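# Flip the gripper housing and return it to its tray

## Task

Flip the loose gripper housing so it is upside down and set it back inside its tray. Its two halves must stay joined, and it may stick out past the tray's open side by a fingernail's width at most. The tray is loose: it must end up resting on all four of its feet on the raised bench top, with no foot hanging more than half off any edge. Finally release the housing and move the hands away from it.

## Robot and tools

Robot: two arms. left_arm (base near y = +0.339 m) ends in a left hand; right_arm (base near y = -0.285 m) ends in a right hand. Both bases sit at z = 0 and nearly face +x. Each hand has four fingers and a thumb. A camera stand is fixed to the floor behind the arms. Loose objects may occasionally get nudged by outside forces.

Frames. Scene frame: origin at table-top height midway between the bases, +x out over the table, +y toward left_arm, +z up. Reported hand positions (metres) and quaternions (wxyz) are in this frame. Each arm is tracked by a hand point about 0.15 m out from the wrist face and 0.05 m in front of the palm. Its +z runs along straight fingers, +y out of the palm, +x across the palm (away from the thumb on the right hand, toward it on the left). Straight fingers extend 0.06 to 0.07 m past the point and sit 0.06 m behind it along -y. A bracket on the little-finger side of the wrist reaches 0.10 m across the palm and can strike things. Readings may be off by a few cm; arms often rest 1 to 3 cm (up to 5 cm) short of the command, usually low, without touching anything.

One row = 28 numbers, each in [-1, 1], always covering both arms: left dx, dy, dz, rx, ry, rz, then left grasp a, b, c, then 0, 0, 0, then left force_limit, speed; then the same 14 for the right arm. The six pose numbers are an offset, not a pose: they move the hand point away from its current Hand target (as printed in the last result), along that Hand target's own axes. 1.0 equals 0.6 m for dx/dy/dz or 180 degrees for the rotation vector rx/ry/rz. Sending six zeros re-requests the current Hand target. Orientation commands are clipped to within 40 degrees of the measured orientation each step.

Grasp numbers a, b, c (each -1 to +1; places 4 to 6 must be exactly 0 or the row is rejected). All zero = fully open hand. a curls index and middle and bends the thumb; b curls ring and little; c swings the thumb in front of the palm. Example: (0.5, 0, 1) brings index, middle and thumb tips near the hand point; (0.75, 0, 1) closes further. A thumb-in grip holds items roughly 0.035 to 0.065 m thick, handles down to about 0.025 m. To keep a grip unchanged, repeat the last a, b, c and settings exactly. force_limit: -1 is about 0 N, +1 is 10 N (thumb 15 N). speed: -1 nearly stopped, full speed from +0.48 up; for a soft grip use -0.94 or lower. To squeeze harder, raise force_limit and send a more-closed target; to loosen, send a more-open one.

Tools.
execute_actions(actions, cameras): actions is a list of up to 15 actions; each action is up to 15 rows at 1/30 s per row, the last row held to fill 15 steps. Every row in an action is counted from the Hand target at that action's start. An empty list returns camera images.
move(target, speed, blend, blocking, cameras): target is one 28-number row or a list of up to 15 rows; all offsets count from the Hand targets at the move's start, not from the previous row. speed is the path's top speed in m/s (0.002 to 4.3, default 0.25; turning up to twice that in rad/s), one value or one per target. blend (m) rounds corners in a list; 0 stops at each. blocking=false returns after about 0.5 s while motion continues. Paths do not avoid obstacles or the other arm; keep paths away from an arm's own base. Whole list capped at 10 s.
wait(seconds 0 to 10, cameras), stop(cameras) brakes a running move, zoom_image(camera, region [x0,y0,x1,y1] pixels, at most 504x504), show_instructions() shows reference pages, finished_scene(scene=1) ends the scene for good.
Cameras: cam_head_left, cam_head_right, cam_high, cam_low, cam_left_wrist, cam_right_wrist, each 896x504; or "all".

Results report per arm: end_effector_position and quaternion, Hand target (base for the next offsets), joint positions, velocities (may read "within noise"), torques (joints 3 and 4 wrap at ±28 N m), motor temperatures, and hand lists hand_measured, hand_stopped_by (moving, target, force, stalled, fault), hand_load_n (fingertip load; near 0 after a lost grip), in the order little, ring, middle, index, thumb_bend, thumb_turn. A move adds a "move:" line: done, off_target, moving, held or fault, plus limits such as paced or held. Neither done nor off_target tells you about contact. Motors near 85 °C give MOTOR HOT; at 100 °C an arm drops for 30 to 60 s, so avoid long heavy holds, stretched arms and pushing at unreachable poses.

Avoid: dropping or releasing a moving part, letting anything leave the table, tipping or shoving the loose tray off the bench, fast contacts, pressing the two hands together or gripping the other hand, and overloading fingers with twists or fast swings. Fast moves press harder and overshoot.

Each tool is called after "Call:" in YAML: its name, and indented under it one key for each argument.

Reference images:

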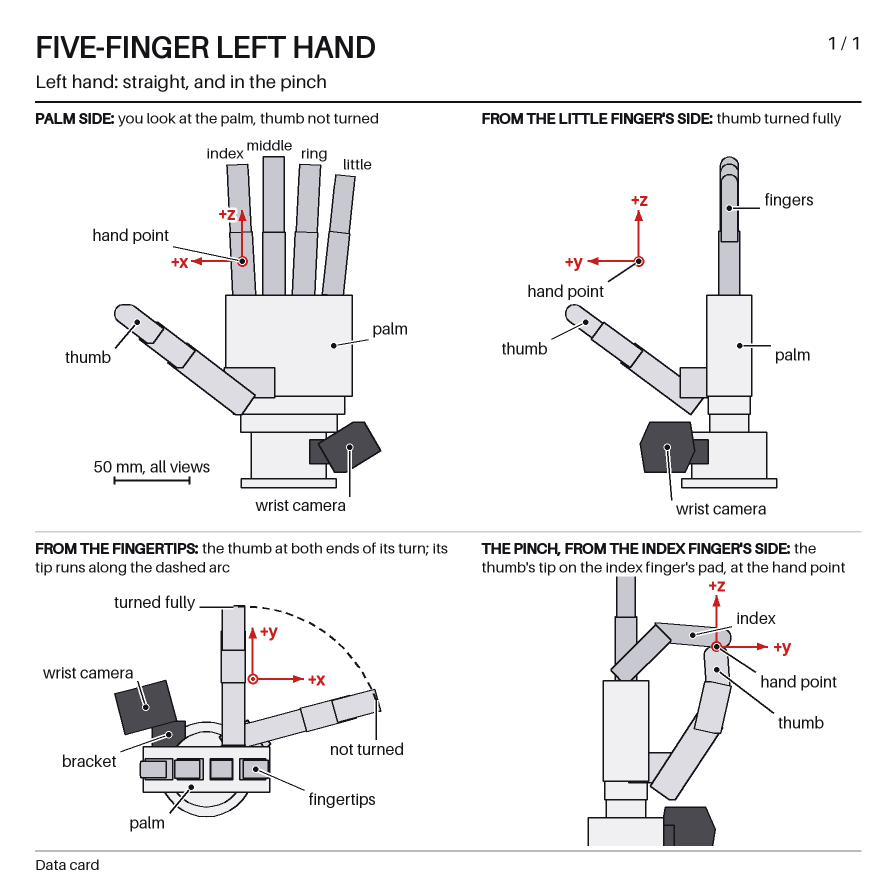

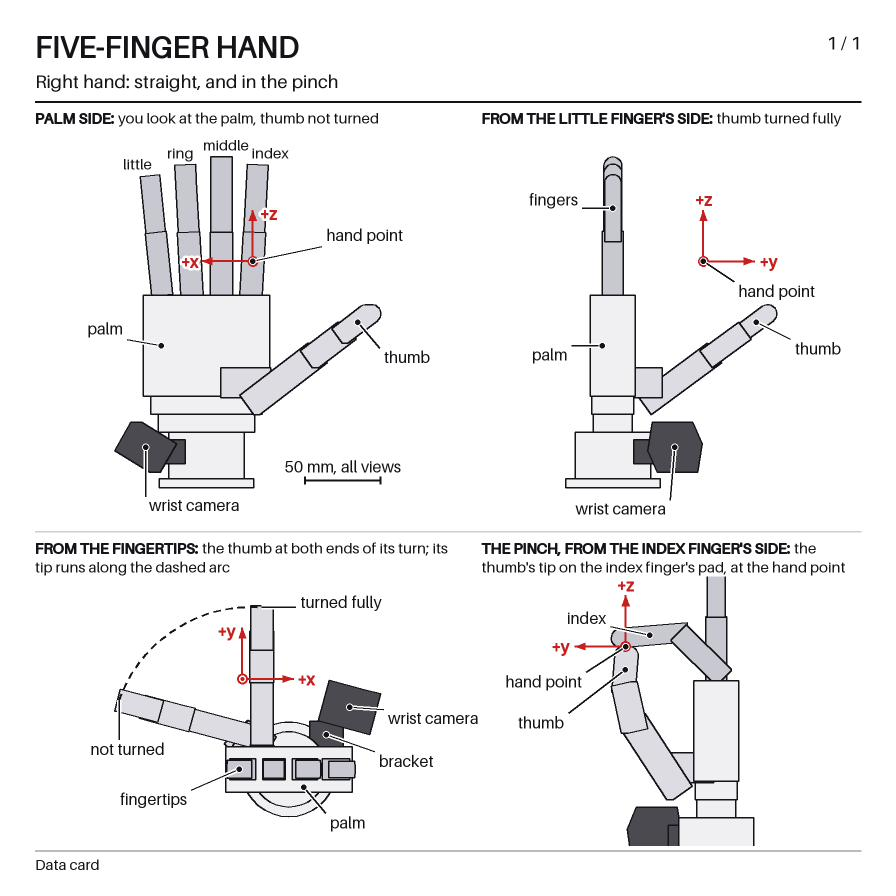

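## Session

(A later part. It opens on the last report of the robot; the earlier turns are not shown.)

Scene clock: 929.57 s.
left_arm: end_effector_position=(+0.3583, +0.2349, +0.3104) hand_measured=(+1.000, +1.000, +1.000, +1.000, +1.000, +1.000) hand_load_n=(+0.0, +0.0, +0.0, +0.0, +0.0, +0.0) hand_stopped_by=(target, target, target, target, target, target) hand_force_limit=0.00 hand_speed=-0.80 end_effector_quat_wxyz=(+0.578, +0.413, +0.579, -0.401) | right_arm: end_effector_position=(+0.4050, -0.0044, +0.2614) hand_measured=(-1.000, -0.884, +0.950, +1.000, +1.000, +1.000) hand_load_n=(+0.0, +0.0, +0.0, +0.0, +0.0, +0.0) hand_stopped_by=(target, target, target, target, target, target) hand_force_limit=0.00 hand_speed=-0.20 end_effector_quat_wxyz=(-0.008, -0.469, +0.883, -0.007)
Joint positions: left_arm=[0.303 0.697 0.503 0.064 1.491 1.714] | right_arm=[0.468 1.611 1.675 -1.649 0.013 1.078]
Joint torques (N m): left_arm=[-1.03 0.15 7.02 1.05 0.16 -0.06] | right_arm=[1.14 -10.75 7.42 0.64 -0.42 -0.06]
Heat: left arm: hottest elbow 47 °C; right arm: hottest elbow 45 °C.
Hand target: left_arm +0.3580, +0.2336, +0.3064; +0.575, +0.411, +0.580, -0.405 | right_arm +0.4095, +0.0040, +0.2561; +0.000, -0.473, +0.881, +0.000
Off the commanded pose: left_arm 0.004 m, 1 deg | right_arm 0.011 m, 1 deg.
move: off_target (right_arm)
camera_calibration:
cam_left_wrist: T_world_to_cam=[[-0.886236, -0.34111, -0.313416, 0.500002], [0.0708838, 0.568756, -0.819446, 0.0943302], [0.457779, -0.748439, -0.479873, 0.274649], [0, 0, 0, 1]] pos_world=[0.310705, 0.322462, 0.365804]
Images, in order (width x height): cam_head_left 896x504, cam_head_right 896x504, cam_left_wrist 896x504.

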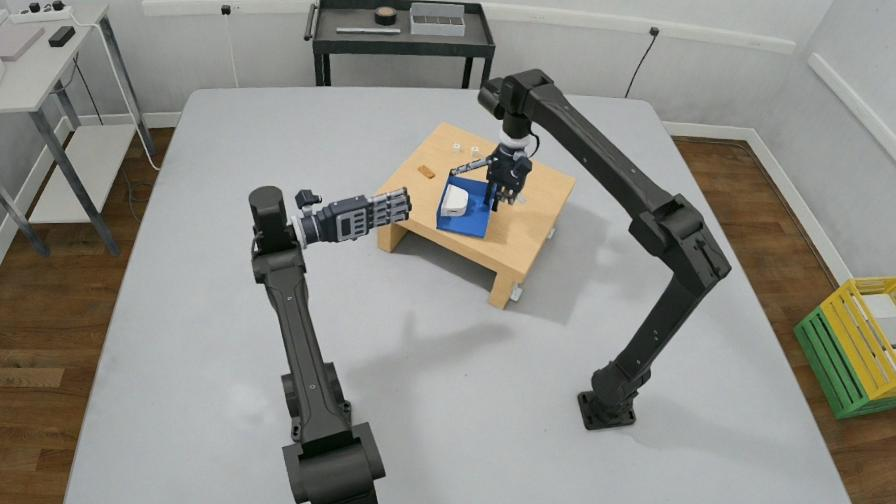

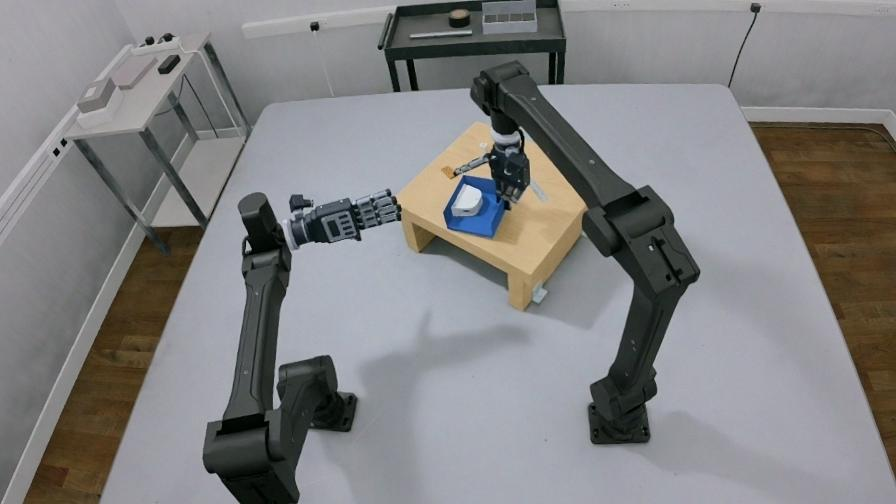

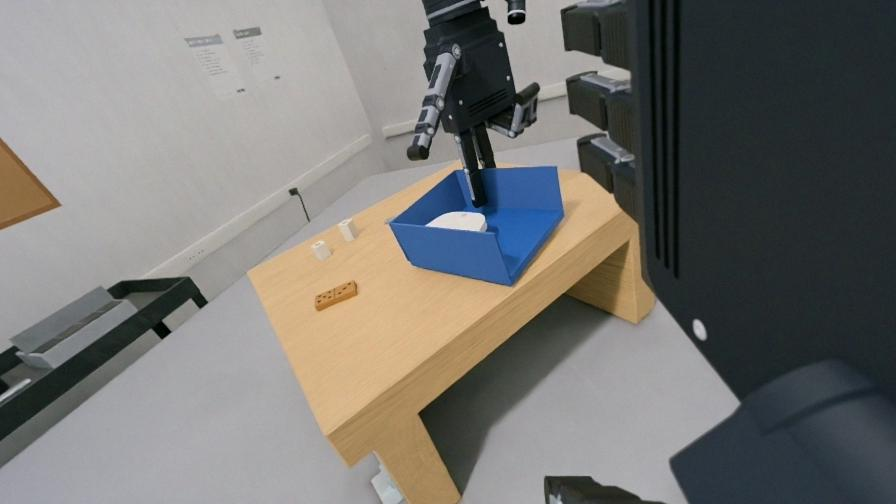

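Call:
move:
  target:
    - [0,0,0,0,0,0, 0,0,0,0,0,0, 0.0,-0.8, 0.0158,-0.0015,0,0,0,0, -0.1,1,0,0,0,0, 0.0,-0.2]
    - [0,0,0,0,0,0, 0,0,0,0,0,0, 0.0,-0.8, 0.0158,-0.0015,-0.05,0,0,0, -0.1,1,0,0,0,0, 0.0,-0.2]
    - [0,0,0,0,0,0, 0,0,0,0,0,0, 0.0,-0.8, 0.0158,-0.0015,-0.14,0,0,0, -0.1,1,0,0,0,0, 0.0,-0.2]
  speed: 0.08
  blend: [0,0.01,0]
  cameras: ["cam_left_wrist", "cam_head_left", "cam_head_right", "cam_right_wrist"]

Call:
zoom_image:
  camera: "cam_head_left"
  region: [420, 130, 540, 250]

Call:
zoom_image:
  camera: "cam_head_right"
  region: [420, 130, 540, 250]

Scene clock: 1064.20 s.
left_arm: end_effector_position=(+0.3583, +0.2349, +0.3104) hand_measured=(+1.000, +1.000, +1.000, +1.000, +1.000, +1.000) hand_load_n=(+0.0, +0.0, +0.0, +0.0, +0.0, +0.0) hand_stopped_by=(target, target, target, target, target, target) hand_force_limit=0.00 hand_speed=-0.80 end_effector_quat_wxyz=(+0.578, +0.413, +0.579, -0.401) | right_arm: end_effector_position=(+0.3989, -0.0036, +0.3163) hand_measured=(-1.000, -0.884, +0.950, +1.000, +1.000, +1.000) hand_load_n=(+0.0, +0.0, +0.0, +0.0, +0.0, +0.0) hand_stopped_by=(target, target, target, target, target, target) hand_force_limit=0.00 hand_speed=-0.20 end_effector_quat_wxyz=(+0.037, -0.468, +0.883, +0.009)
Joint positions: left_arm=[0.303 0.697 0.503 0.064 1.491 1.714] | right_arm=[0.463 1.551 1.741 -1.687 -0.018 1.075]
Joint torques (N m): left_arm=[-1.2 0.09 7.01 1.03 0.16 -0.05] | right_arm=[-0.15 -10.75 11.11 -0.5 -0.07 -0.15]
Heat: left arm: hottest elbow 47 °C; right arm: hottest elbow 45 °C.
Hand target: left_arm +0.3580, +0.2336, +0.3064; +0.575, +0.411, +0.580, -0.405 | right_arm +0.4050, -0.0045, +0.3401; +0.000, -0.473, +0.881, +0.000
Off the commanded pose: left_arm 0.004 m, 1 deg | right_arm 0.025 m, 4 deg.
joint sent to its limit (right arm) — joint 4 (wrist pitch), lower limit. The joint targets are off in orientation, not in position.
move: off_target (right_arm)
camera_calibration:
cam_left_wrist: T_world_to_cam=[[-0.886236, -0.34111, -0.313416, 0.500002], [0.0708838, 0.568756, -0.819446, 0.0943302], [0.457779, -0.748439, -0.479873, 0.274649], [0, 0, 0, 1]] pos_world=[0.310705, 0.322462, 0.365804]
cam_right_wrist: T_world_to_cam=[[-0.961785, 0.270221, -0.0441641, 0.394146], [0.201315, 0.807216, 0.554865, -0.248657], [0.185586, 0.52477, -0.830767, 0.305177], [0, 0, 0, 1]] pos_world=[0.372505, -0.0659338, 0.408909]
Images, in order (width x height): cam_head_left 896x504, cam_head_right 896x504, cam_left_wrist 896x504, cam_right_wrist 896x504.

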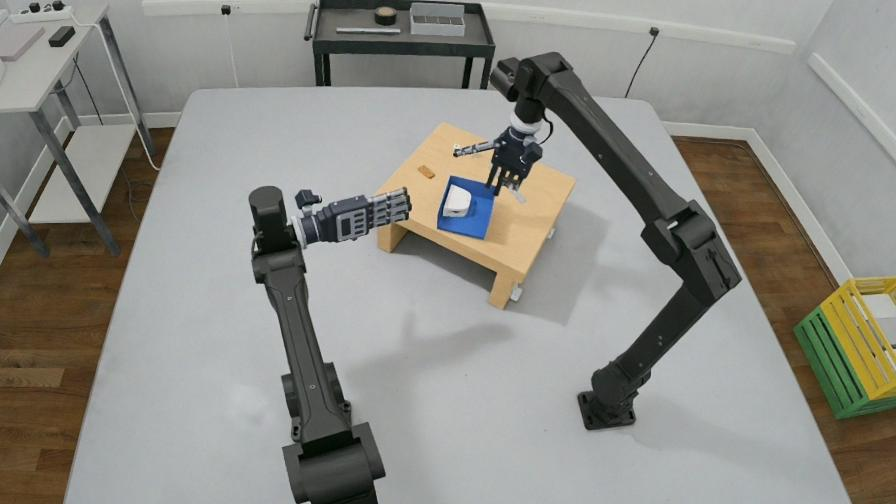

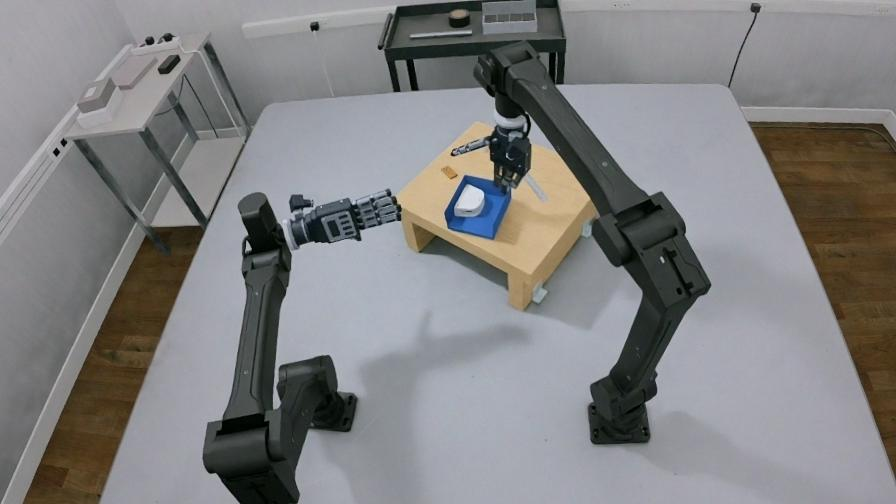

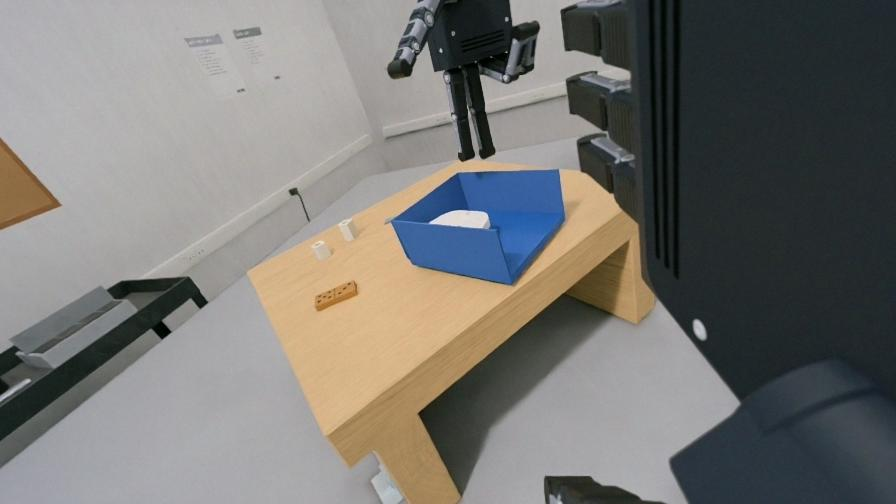

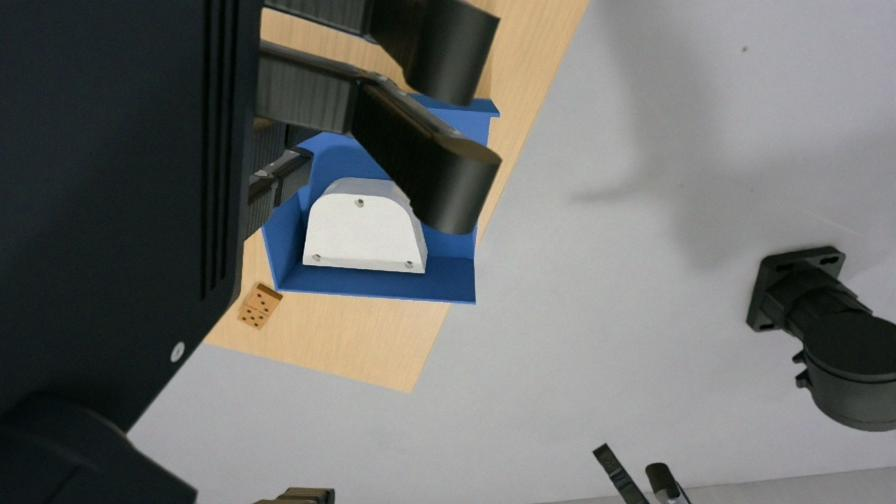

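Scaled by 4.200 from the camera's 896x504 image, which has a finer 1280x720 frame.

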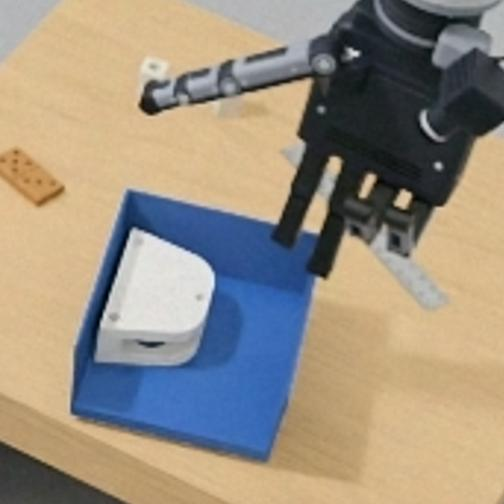

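Scaled by 4.200 from the camera's 896x504 image, which has a finer 1280x720 frame.

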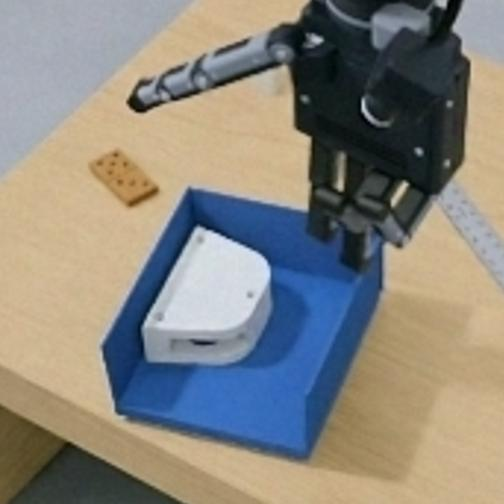

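Call:
zoom_image:
  camera: "cam_right_wrist"
  region: [240, 90, 520, 320]

Scaled by 1.800 from the camera's 896x504 image, which has a finer 1280x720 frame.

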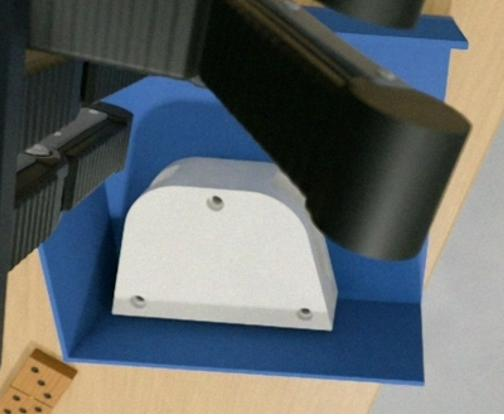

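Call:
move:
  target:
    - [0,0,0,0,0,0, 0,0,0,0,0,0, 0.0,-0.8, -0.1137,0.0265,0,0,0,0, 0,1,0,0,0,0, 0.0,-0.2]
    - [0,0,0,0,0,0, 0,0,0,0,0,0, 0.0,-0.8, -0.1137,0.0265,0.1,0,0,0, 0,1,0,0,0,0, 0.0,-0.2]
  speed: 0.1
  cameras: ["cam_left_wrist", "cam_head_left", "cam_head_right", "cam_right_wrist"]

Call:
zoom_image:
  camera: "cam_head_left"
  region: [420, 130, 540, 250]

Call:
zoom_image:
  camera: "cam_head_right"
  region: [420, 130, 540, 250]

Call:
zoom_image:
  camera: "cam_left_wrist"
  region: [370, 80, 590, 300]

Scene clock: 1213.87 s.
left_arm: end_effector_position=(+0.3583, +0.2349, +0.3104) hand_measured=(+1.000, +1.000, +1.000, +1.000, +1.000, +1.000) hand_load_n=(+0.0, +0.0, +0.0, +0.0, +0.0, +0.5) hand_stopped_by=(target, target, target, target, target, target) hand_force_limit=0.00 hand_speed=-0.80 end_effector_quat_wxyz=(+0.578, +0.413, +0.579, -0.401) | right_arm: end_effector_position=(+0.4321, +0.0579, +0.2856) hand_measured=(-1.000, -0.900, +0.750, +1.000, +1.000, +1.000) hand_load_n=(+0.0, +0.0, +0.0, +0.0, +0.0, +0.0) hand_stopped_by=(target, target, target, target, target, target) hand_force_limit=0.00 hand_speed=-0.20 end_effector_quat_wxyz=(+0.020, -0.473, +0.881, +0.003)
Joint positions: left_arm=[0.303 0.697 0.503 0.064 1.491 1.714] | right_arm=[0.541 1.731 1.888 -1.688 -0.004 1.141]
Joint torques (N m): left_arm=[-1.03 0.21 6.99 1.02 0.16 -0.06] | right_arm=[1.38 -11.99 7.39 -0.51 0.07 0.11]
Motor temperatures (°C): left_arm=[35 35 47 34 38 32] | right_arm=[38 40 52 35 34 34]
Heat: left arm: hottest elbow 47 °C; right arm: hottest elbow 52 °C.
Hand target: left_arm +0.3580, +0.2336, +0.3064; +0.575, +0.411, +0.580, -0.405 | right_arm +0.4295, +0.0613, +0.2800; +0.000, -0.473, +0.881, +0.000
Off the commanded pose: left_arm 0.004 m, 1 deg | right_arm 0.007 m, 2 deg.
joint sent to its limit (right arm) — joint 4 (wrist pitch), lower limit. The joint targets still meet the commanded pose.
move: done
camera_calibration:
cam_left_wrist: T_world_to_cam=[[-0.886236, -0.34111, -0.313416, 0.500002], [0.0708838, 0.568756, -0.819446, 0.0943302], [0.457779, -0.748439, -0.479873, 0.274649], [0, 0, 0, 1]] pos_world=[0.310705, 0.322462, 0.365804]
cam_right_wrist: T_world_to_cam=[[-0.965832, 0.257755, -0.0270296, 0.40569], [0.204981, 0.823548, 0.528915, -0.283103], [0.158591, 0.505303, -0.848244, 0.258917], [0, 0, 0, 1]] pos_world=[0.408797, -0.0022514, 0.380328]
Images, in order (width x height): cam_head_left 896x504, cam_head_right 896x504, cam_left_wrist 896x504, cam_right_wrist 896x504.

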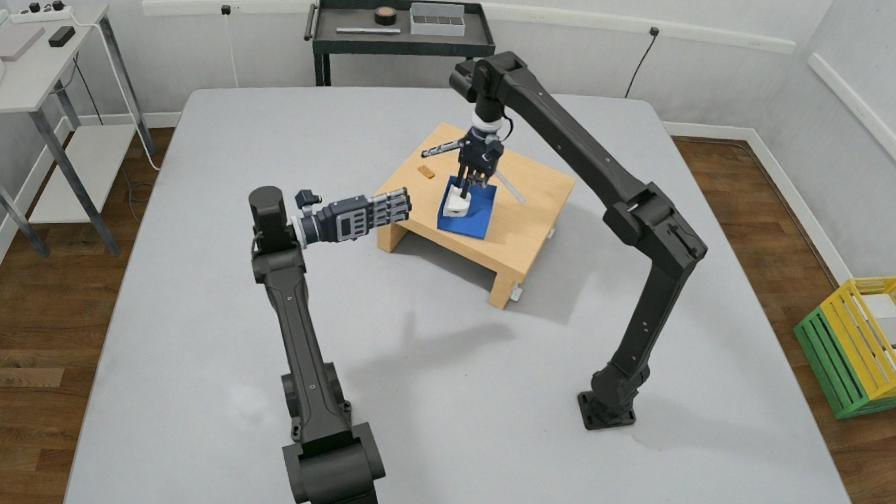

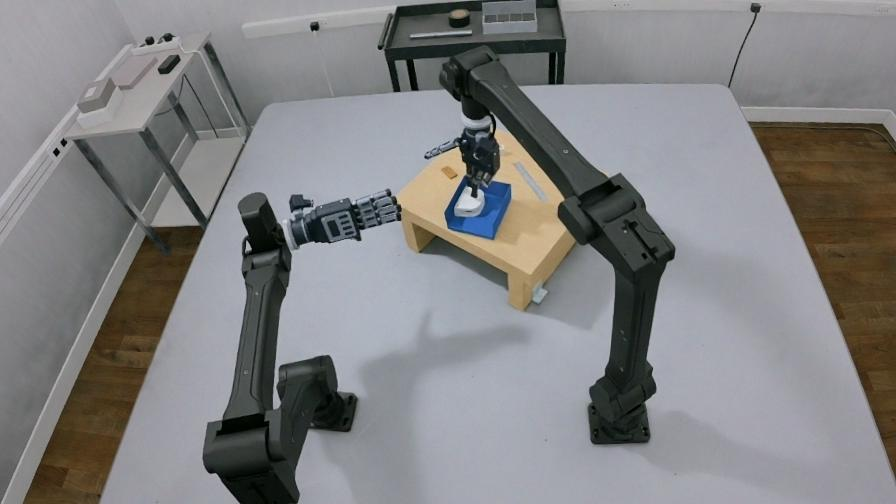

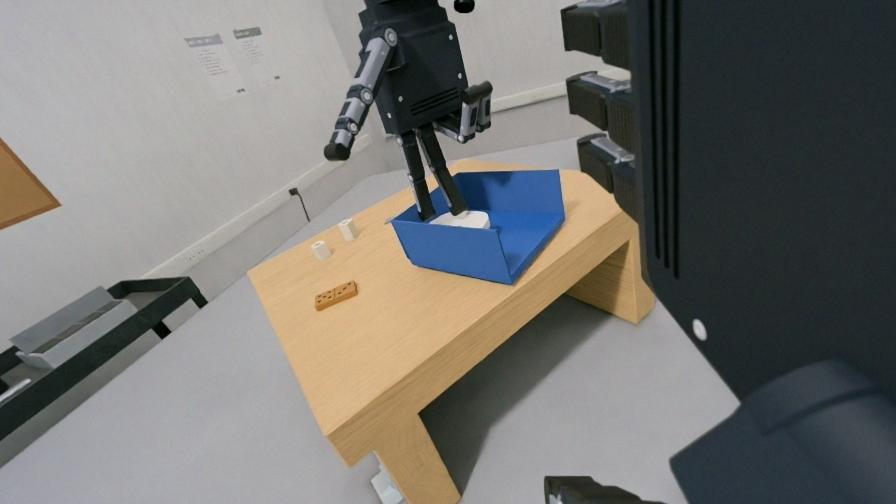

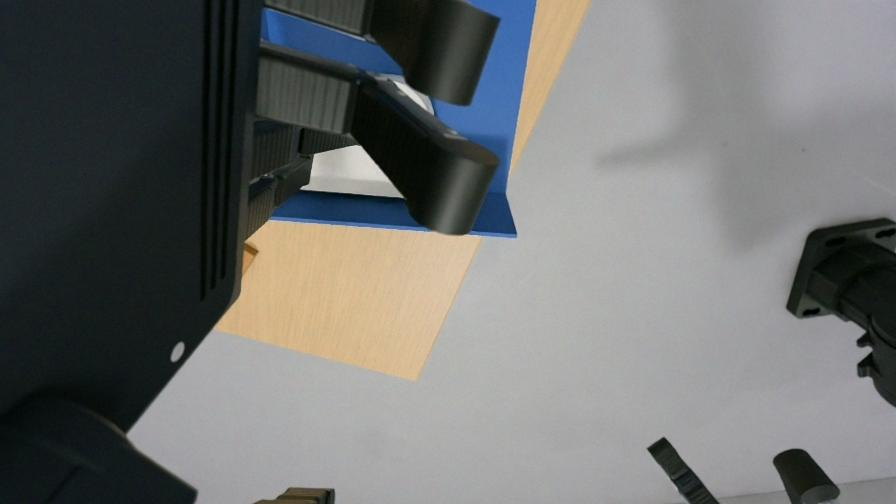

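Scaled by 4.200 from the camera's 896x504 image, which has a finer 1280x720 frame.

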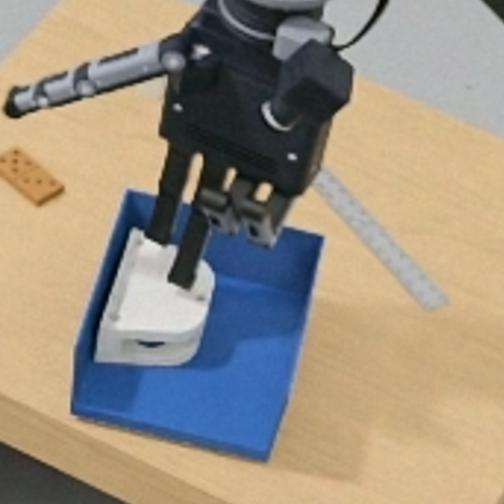

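Scaled by 4.200 from the camera's 896x504 image, which has a finer 1280x720 frame.

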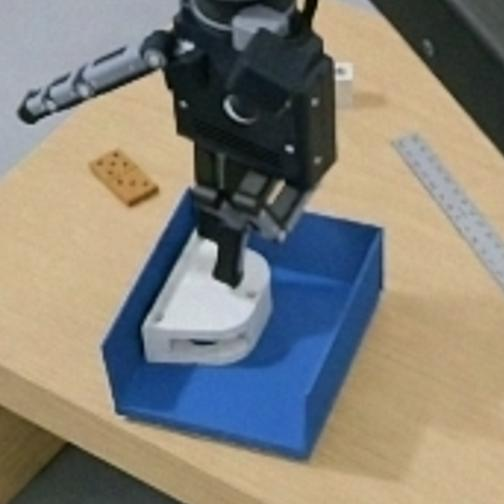

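Scaled by 2.291 from the camera's 896x504 image, which has a finer 1280x720 frame.

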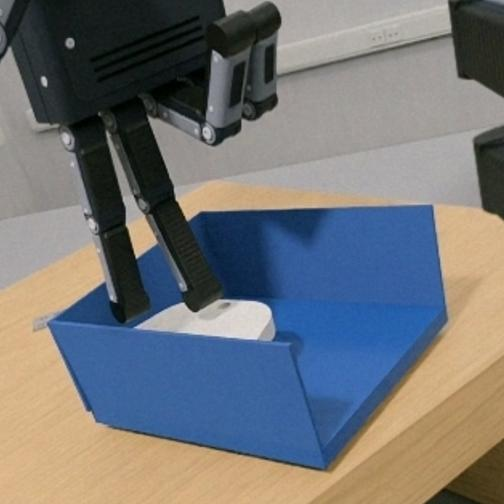

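Call:
move:
  target:
    - [0,0,0,0,0,0, 0,0,0,0,0,0, 0.0,-0.8, 0,0,0.0333,0,0,0, 0,1,0,0,0,0, 0.0,-0.2]
  speed: 0.04
  cameras: ["cam_left_wrist"]

Call:
zoom_image:
  camera: "cam_left_wrist"
  region: [370, 130, 530, 290]

Scene clock: 1223.87 s.
left_arm: end_effector_position=(+0.3583, +0.2349, +0.3104) hand_measured=(+1.000, +1.000, +1.000, +1.000, +1.000, +1.000) hand_load_n=(+0.0, +0.0, +0.0, +0.0, +0.0, +0.0) hand_stopped_by=(target, target, target, target, target, target) hand_force_limit=0.00 hand_speed=-0.80 end_effector_quat_wxyz=(+0.578, +0.413, +0.579, -0.401) | right_arm: end_effector_position=(+0.4291, +0.0558, +0.2775) hand_measured=(-1.000, -0.900, +0.750, +1.000, +1.000, +1.000) hand_load_n=(+0.5, +0.0, -1.5, +0.0, -0.5, +0.0) hand_stopped_by=(target, target, target, target, target, target) hand_force_limit=0.00 hand_speed=-0.20 end_effector_quat_wxyz=(+0.011, -0.474, +0.881, +0.002)
Joint positions: left_arm=[0.303 0.697 0.503 0.064 1.491 1.714] | right_arm=[0.542 1.731 1.867 -1.685 -0.002 1.141]
Joint torques (N m): left_arm=[-1.08 0.09 7.01 1.03 0.16 -0.05] | right_arm=[1.38 -11.63 6.05 0.25 0.09 0.11]
Heat: left arm: hottest elbow 47 °C; right arm: hottest elbow 51 °C.
Hand target: left_arm +0.3580, +0.2336, +0.3064; +0.575, +0.411, +0.580, -0.405 | right_arm +0.4294, +0.0612, +0.2601; +0.000, -0.473, +0.881, +0.000
Off the commanded pose: left_arm 0.004 m, 1 deg | right_arm 0.018 m, 1 deg.
move: off_target (right_arm)
camera_calibration:
cam_left_wrist: T_world_to_cam=[[-0.886236, -0.34111, -0.313416, 0.500002], [0.0708838, 0.568756, -0.819446, 0.0943302], [0.457779, -0.748439, -0.479873, 0.274649], [0, 0, 0, 1]] pos_world=[0.310705, 0.322462, 0.365804]
Images, in order (width x height): cam_left_wrist 896x504.

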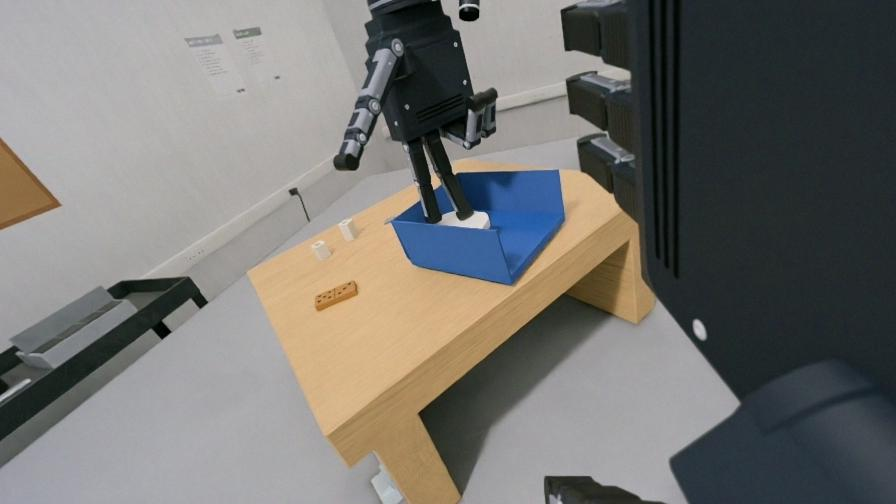

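Scaled by 3.150 from the camera's 896x504 image, which has a finer 1280x720 frame.

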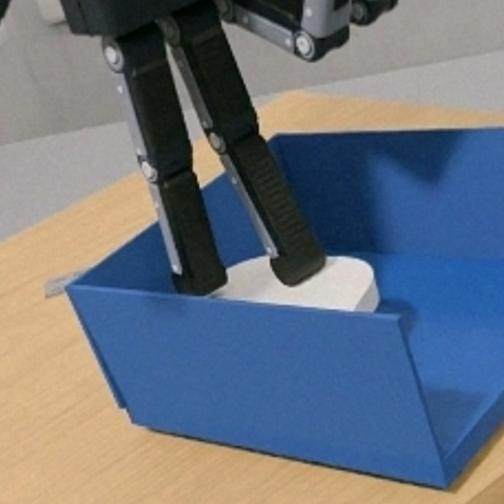

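Call:
move:
  target:
    - [0,0,0,0,0,0, 0,0,0,0,0,0, 0.0,-0.8, 0.015,0.048,0,0,0,0, 0,1,0,0,0,0, 0.0,-0.2]
  speed: 0.04
  cameras: ["cam_left_wrist", "cam_head_left", "cam_head_right"]

Call:
zoom_image:
  camera: "cam_left_wrist"
  region: [370, 130, 530, 290]

Call:
zoom_image:
  camera: "cam_head_left"
  region: [420, 130, 540, 250]

Call:
zoom_image:
  camera: "cam_head_right"
  region: [420, 130, 540, 250]

Scene clock: 1233.33 s.
left_arm: end_effector_position=(+0.3583, +0.2349, +0.3104) hand_measured=(+1.000, +1.000, +1.000, +1.000, +1.000, +1.000) hand_load_n=(+0.0, +0.0, +0.0, +0.0, +0.0, +0.0) hand_stopped_by=(target, target, target, target, target, target) hand_force_limit=0.00 hand_speed=-0.80 end_effector_quat_wxyz=(+0.578, +0.413, +0.579, -0.401) | right_arm: end_effector_position=(+0.4066, +0.0643, +0.2770) hand_measured=(-1.000, -0.900, +0.750, +1.000, +1.000, +1.000) hand_load_n=(+0.0, +0.0, +0.0, +0.0, +0.0, +0.0) hand_stopped_by=(target, target, target, target, target, target) hand_force_limit=0.00 hand_speed=-0.20 end_effector_quat_wxyz=(+0.017, -0.472, +0.881, -0.001)
Joint positions: left_arm=[0.303 0.697 0.503 0.064 1.491 1.714] | right_arm=[0.581 1.681 1.8 -1.657 0.005 1.184]
Joint torques (N m): left_arm=[-1.03 0.15 7.01 1.03 0.15 -0.05] | right_arm=[1.79 -11.11 5.61 -0.09 -0.15 0.11]
Heat: left arm: hottest elbow 47 °C; right arm: hottest elbow 50 °C.
Hand target: left_arm +0.3580, +0.2336, +0.3064; +0.575, +0.411, +0.580, -0.405 | right_arm +0.4006, +0.0696, +0.2601; +0.000, -0.473, +0.881, +0.000
Off the commanded pose: left_arm 0.004 m, 1 deg | right_arm 0.019 m, 2 deg.
move: off_target (right_arm)
camera_calibration:
cam_left_wrist: T_world_to_cam=[[-0.886236, -0.34111, -0.313416, 0.500002], [0.0708838, 0.568756, -0.819446, 0.0943302], [0.457779, -0.748439, -0.479873, 0.274649], [0, 0, 0, 1]] pos_world=[0.310705, 0.322462, 0.365804]
Images, in order (width x height): cam_head_left 896x504, cam_head_right 896x504, cam_left_wrist 896x504.

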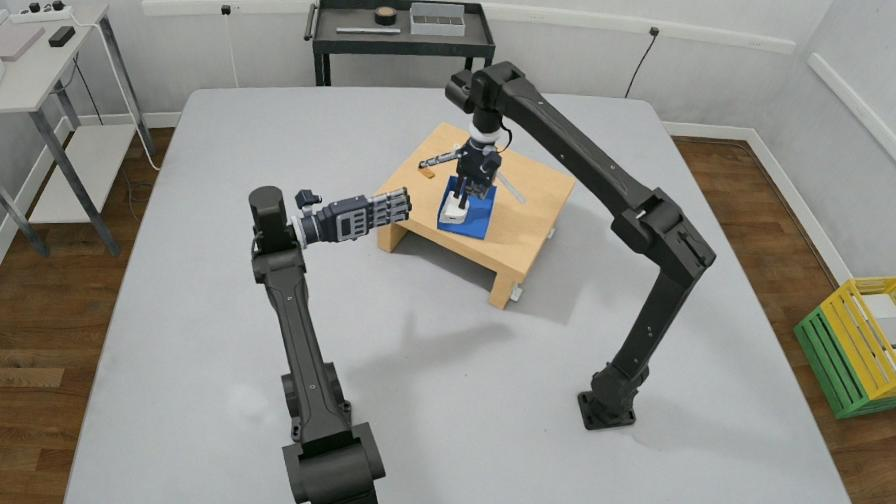

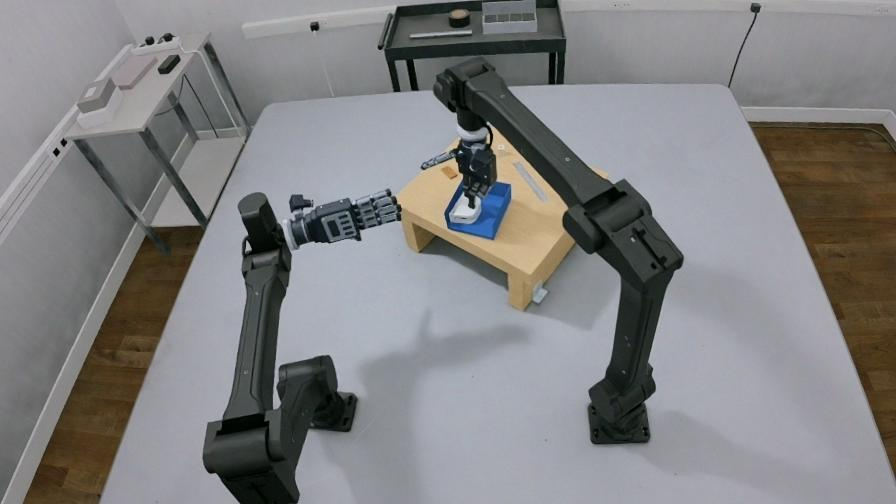

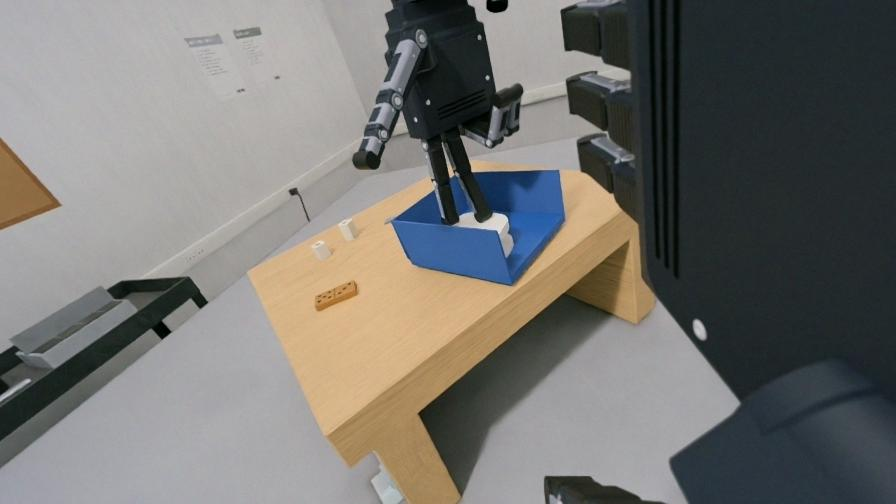

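Scaled by 3.150 from the camera's 896x504 image, which has a finer 1280x720 frame.

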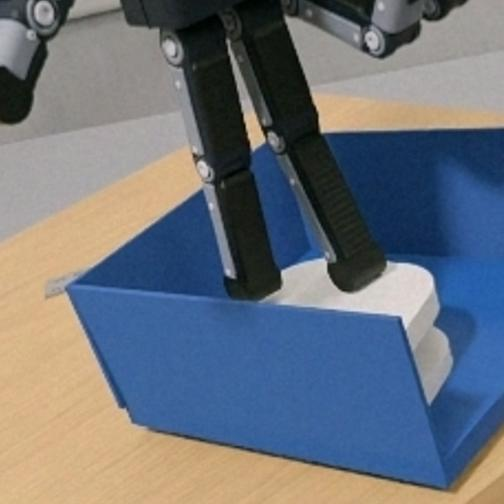

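Scaled by 4.200 from the camera's 896x504 image, which has a finer 1280x720 frame.

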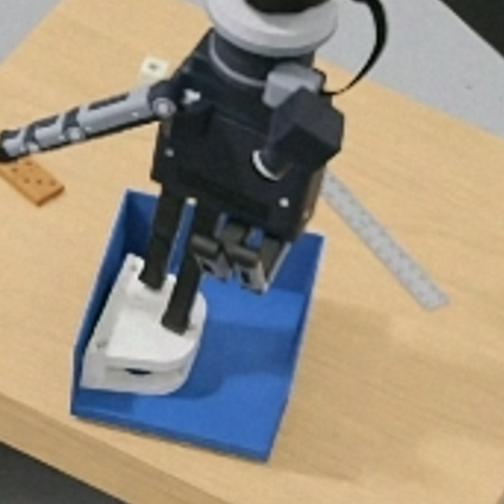

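Scaled by 4.200 from the camera's 896x504 image, which has a finer 1280x720 frame.

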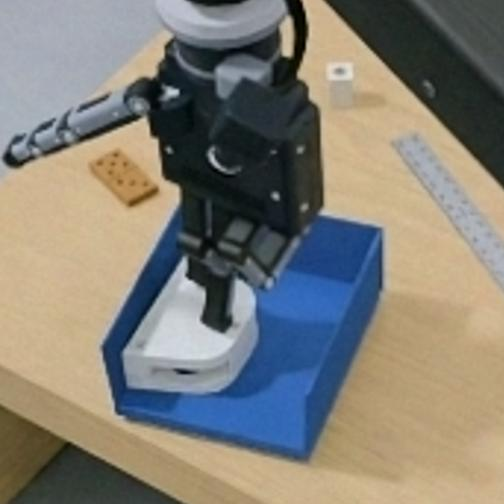

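Call:
move:
  target:
    - [0,0,0,0,0,0, 0,0,0,0,0,0, 0.0,-0.8, 0,0,-0.125,0,0,0, 0,1,0,0,0,0, 0.0,-0.2]
    - [0,0,0,0,0,0, 0,0,0,0,0,0, 0.0,-0.8, 0.0329,-0.1602,-0.125,0,0,0, -0.1,1,0,0,0,0, 0.0,-0.2]
    - [0,0,0,0,0,0, 0,0,0,0,0,0, 0.0,-0.8, 0.0329,-0.1602,-0.06,0,0,0, -0.1,1,0,0,0,0, 0.0,-0.2]
  speed: 0.12
  cameras: ["cam_left_wrist", "cam_head_left", "cam_head_right", "cam_right_wrist"]

Call:
zoom_image:
  camera: "cam_head_left"
  region: [420, 120, 550, 250]

Call:
zoom_image:
  camera: "cam_head_right"
  region: [420, 120, 550, 250]

Call:
zoom_image:
  camera: "cam_right_wrist"
  region: [230, 90, 590, 360]

Scene clock: 1316.60 s.
left_arm: end_effector_position=(+0.3583, +0.2349, +0.3104) hand_measured=(+1.000, +1.000, +1.000, +1.000, +1.000, +1.000) hand_load_n=(+0.0, +0.0, +0.0, +0.0, +0.0, +0.0) hand_stopped_by=(target, target, target, target, target, target) hand_force_limit=0.00 hand_speed=-0.80 end_effector_quat_wxyz=(+0.578, +0.413, +0.579, -0.401) | right_arm: end_effector_position=(+0.4696, -0.0021, +0.2958) hand_measured=(-1.000, -0.884, +0.950, +1.000, +1.000, +1.000) hand_load_n=(+0.5, +0.0, +0.0, +0.0, +0.0, +0.0) hand_stopped_by=(target, target, target, target, target, target) hand_force_limit=0.00 hand_speed=-0.20 end_effector_quat_wxyz=(+0.033, -0.463, +0.886, +0.003)
Joint positions: left_arm=[0.303 0.697 0.503 0.064 1.491 1.714] | right_arm=[0.408 1.725 1.906 -1.687 -0.011 1.03]
Joint torques (N m): left_arm=[-1.08 0.09 6.99 1.03 0.16 -0.05] | right_arm=[1.03 -12.16 8.54 -0.53 0.08 -0.16]
Motor temperatures (°C): left_arm=[35 35 47 34 38 32] | right_arm=[38 40 46 35 34 34]
Heat: left arm: hottest elbow 47 °C; right arm: hottest elbow 46 °C.
Hand target: left_arm +0.3580, +0.2336, +0.3064; +0.575, +0.411, +0.580, -0.405 | right_arm +0.4697, +0.0001, +0.2962; +0.000, -0.473, +0.881, +0.000
Off the commanded pose: left_arm 0.004 m, 1 deg | right_arm 0.002 m, 4 deg.
joint sent to its limit (right arm) — joint 4 (wrist pitch), lower limit. The joint targets are off in orientation, not in position.
move: off_target (right_arm); target 2's new numbers were sent with right_arm's hand 0.018 m and 7 deg from that target
camera_calibration:
cam_left_wrist: T_world_to_cam=[[-0.886236, -0.34111, -0.313416, 0.500002], [0.0708838, 0.568756, -0.819446, 0.0943302], [0.457779, -0.748439, -0.479873, 0.274649], [0, 0, 0, 1]] pos_world=[0.310705, 0.322462, 0.365804]
cam_right_wrist: T_world_to_cam=[[-0.958907, 0.280087, -0.0452736, 0.459849], [0.211465, 0.811924, 0.544116, -0.254309], [0.189158, 0.512183, -0.837788, 0.274566], [0, 0, 0, 1]] pos_world=[0.442793, -0.0629459, 0.389221]
Images, in order (width x height): cam_head_left 896x504, cam_head_right 896x504, cam_left_wrist 896x504, cam_right_wrist 896x504.

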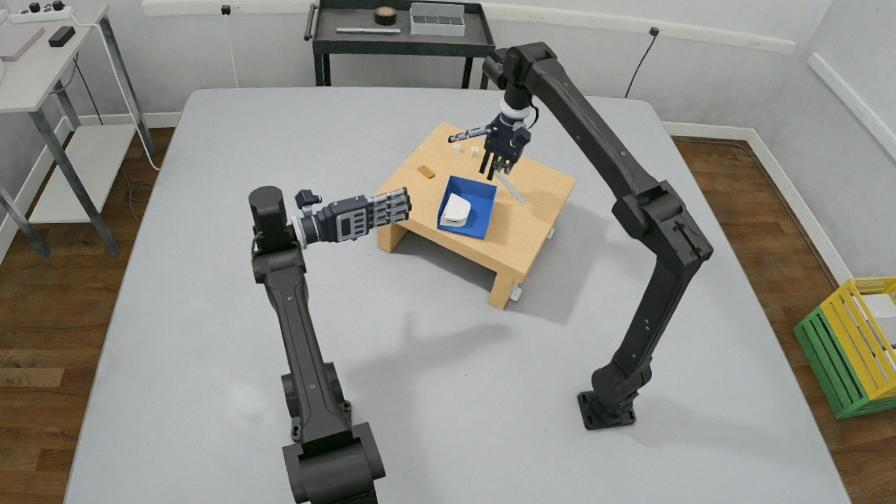

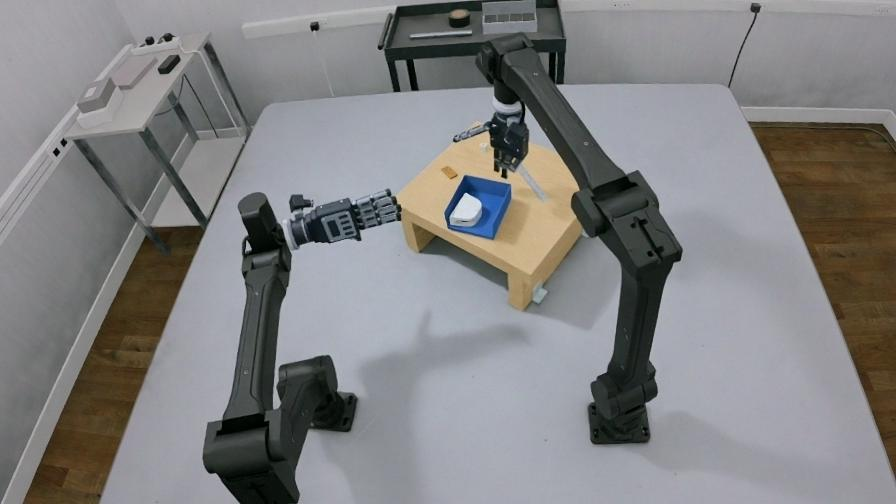

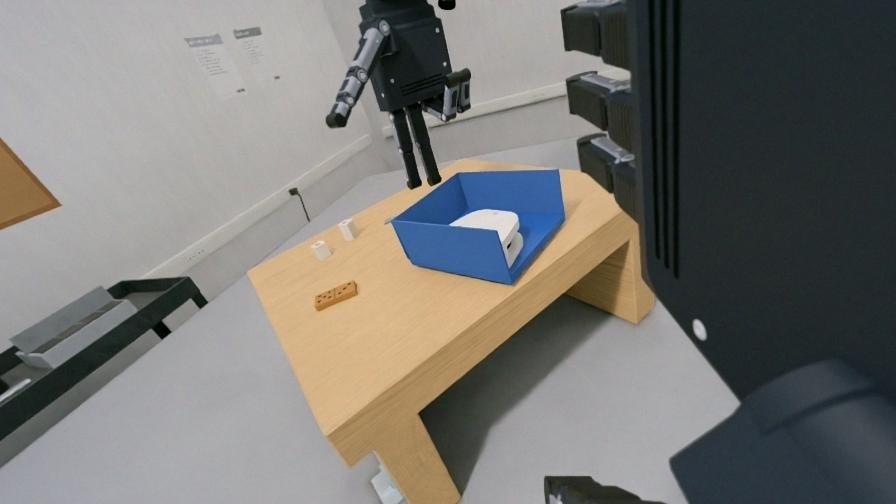

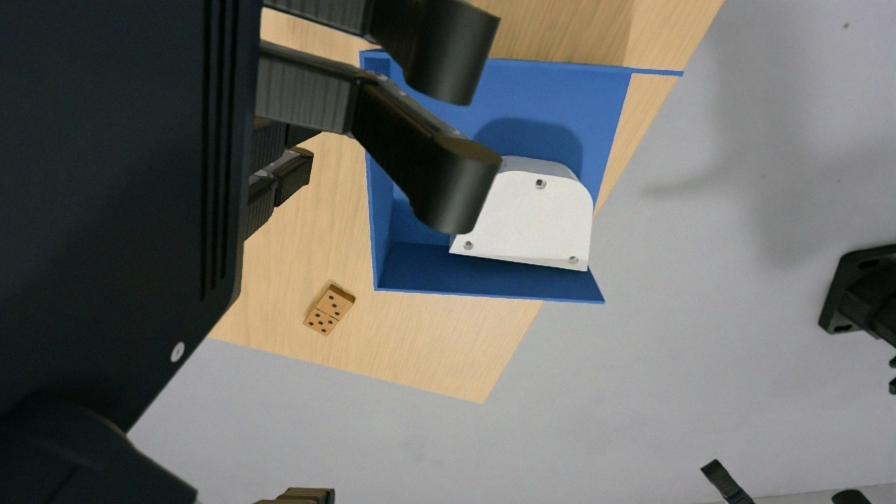

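Scaled by 3.877 from the camera's 896x504 image, which has a finer 1280x720 frame.

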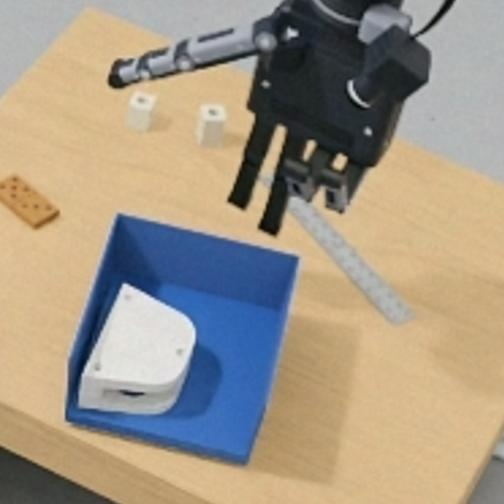

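Scaled by 3.877 from the camera's 896x504 image, which has a finer 1280x720 frame.

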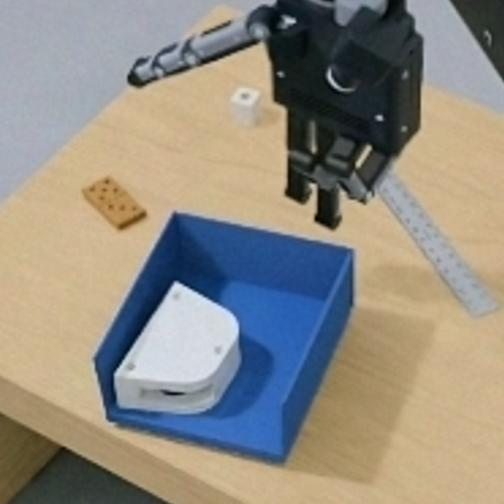

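Scaled by 1.400 from the camera's 896x504 image, which has a finer 1280x720 frame.

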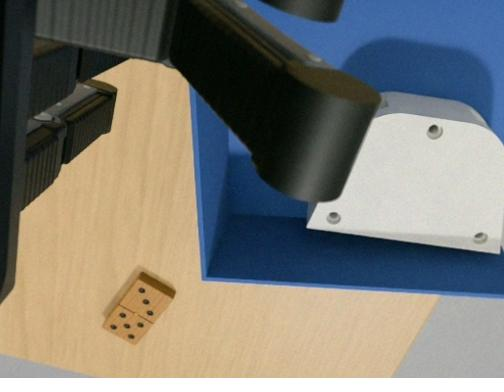

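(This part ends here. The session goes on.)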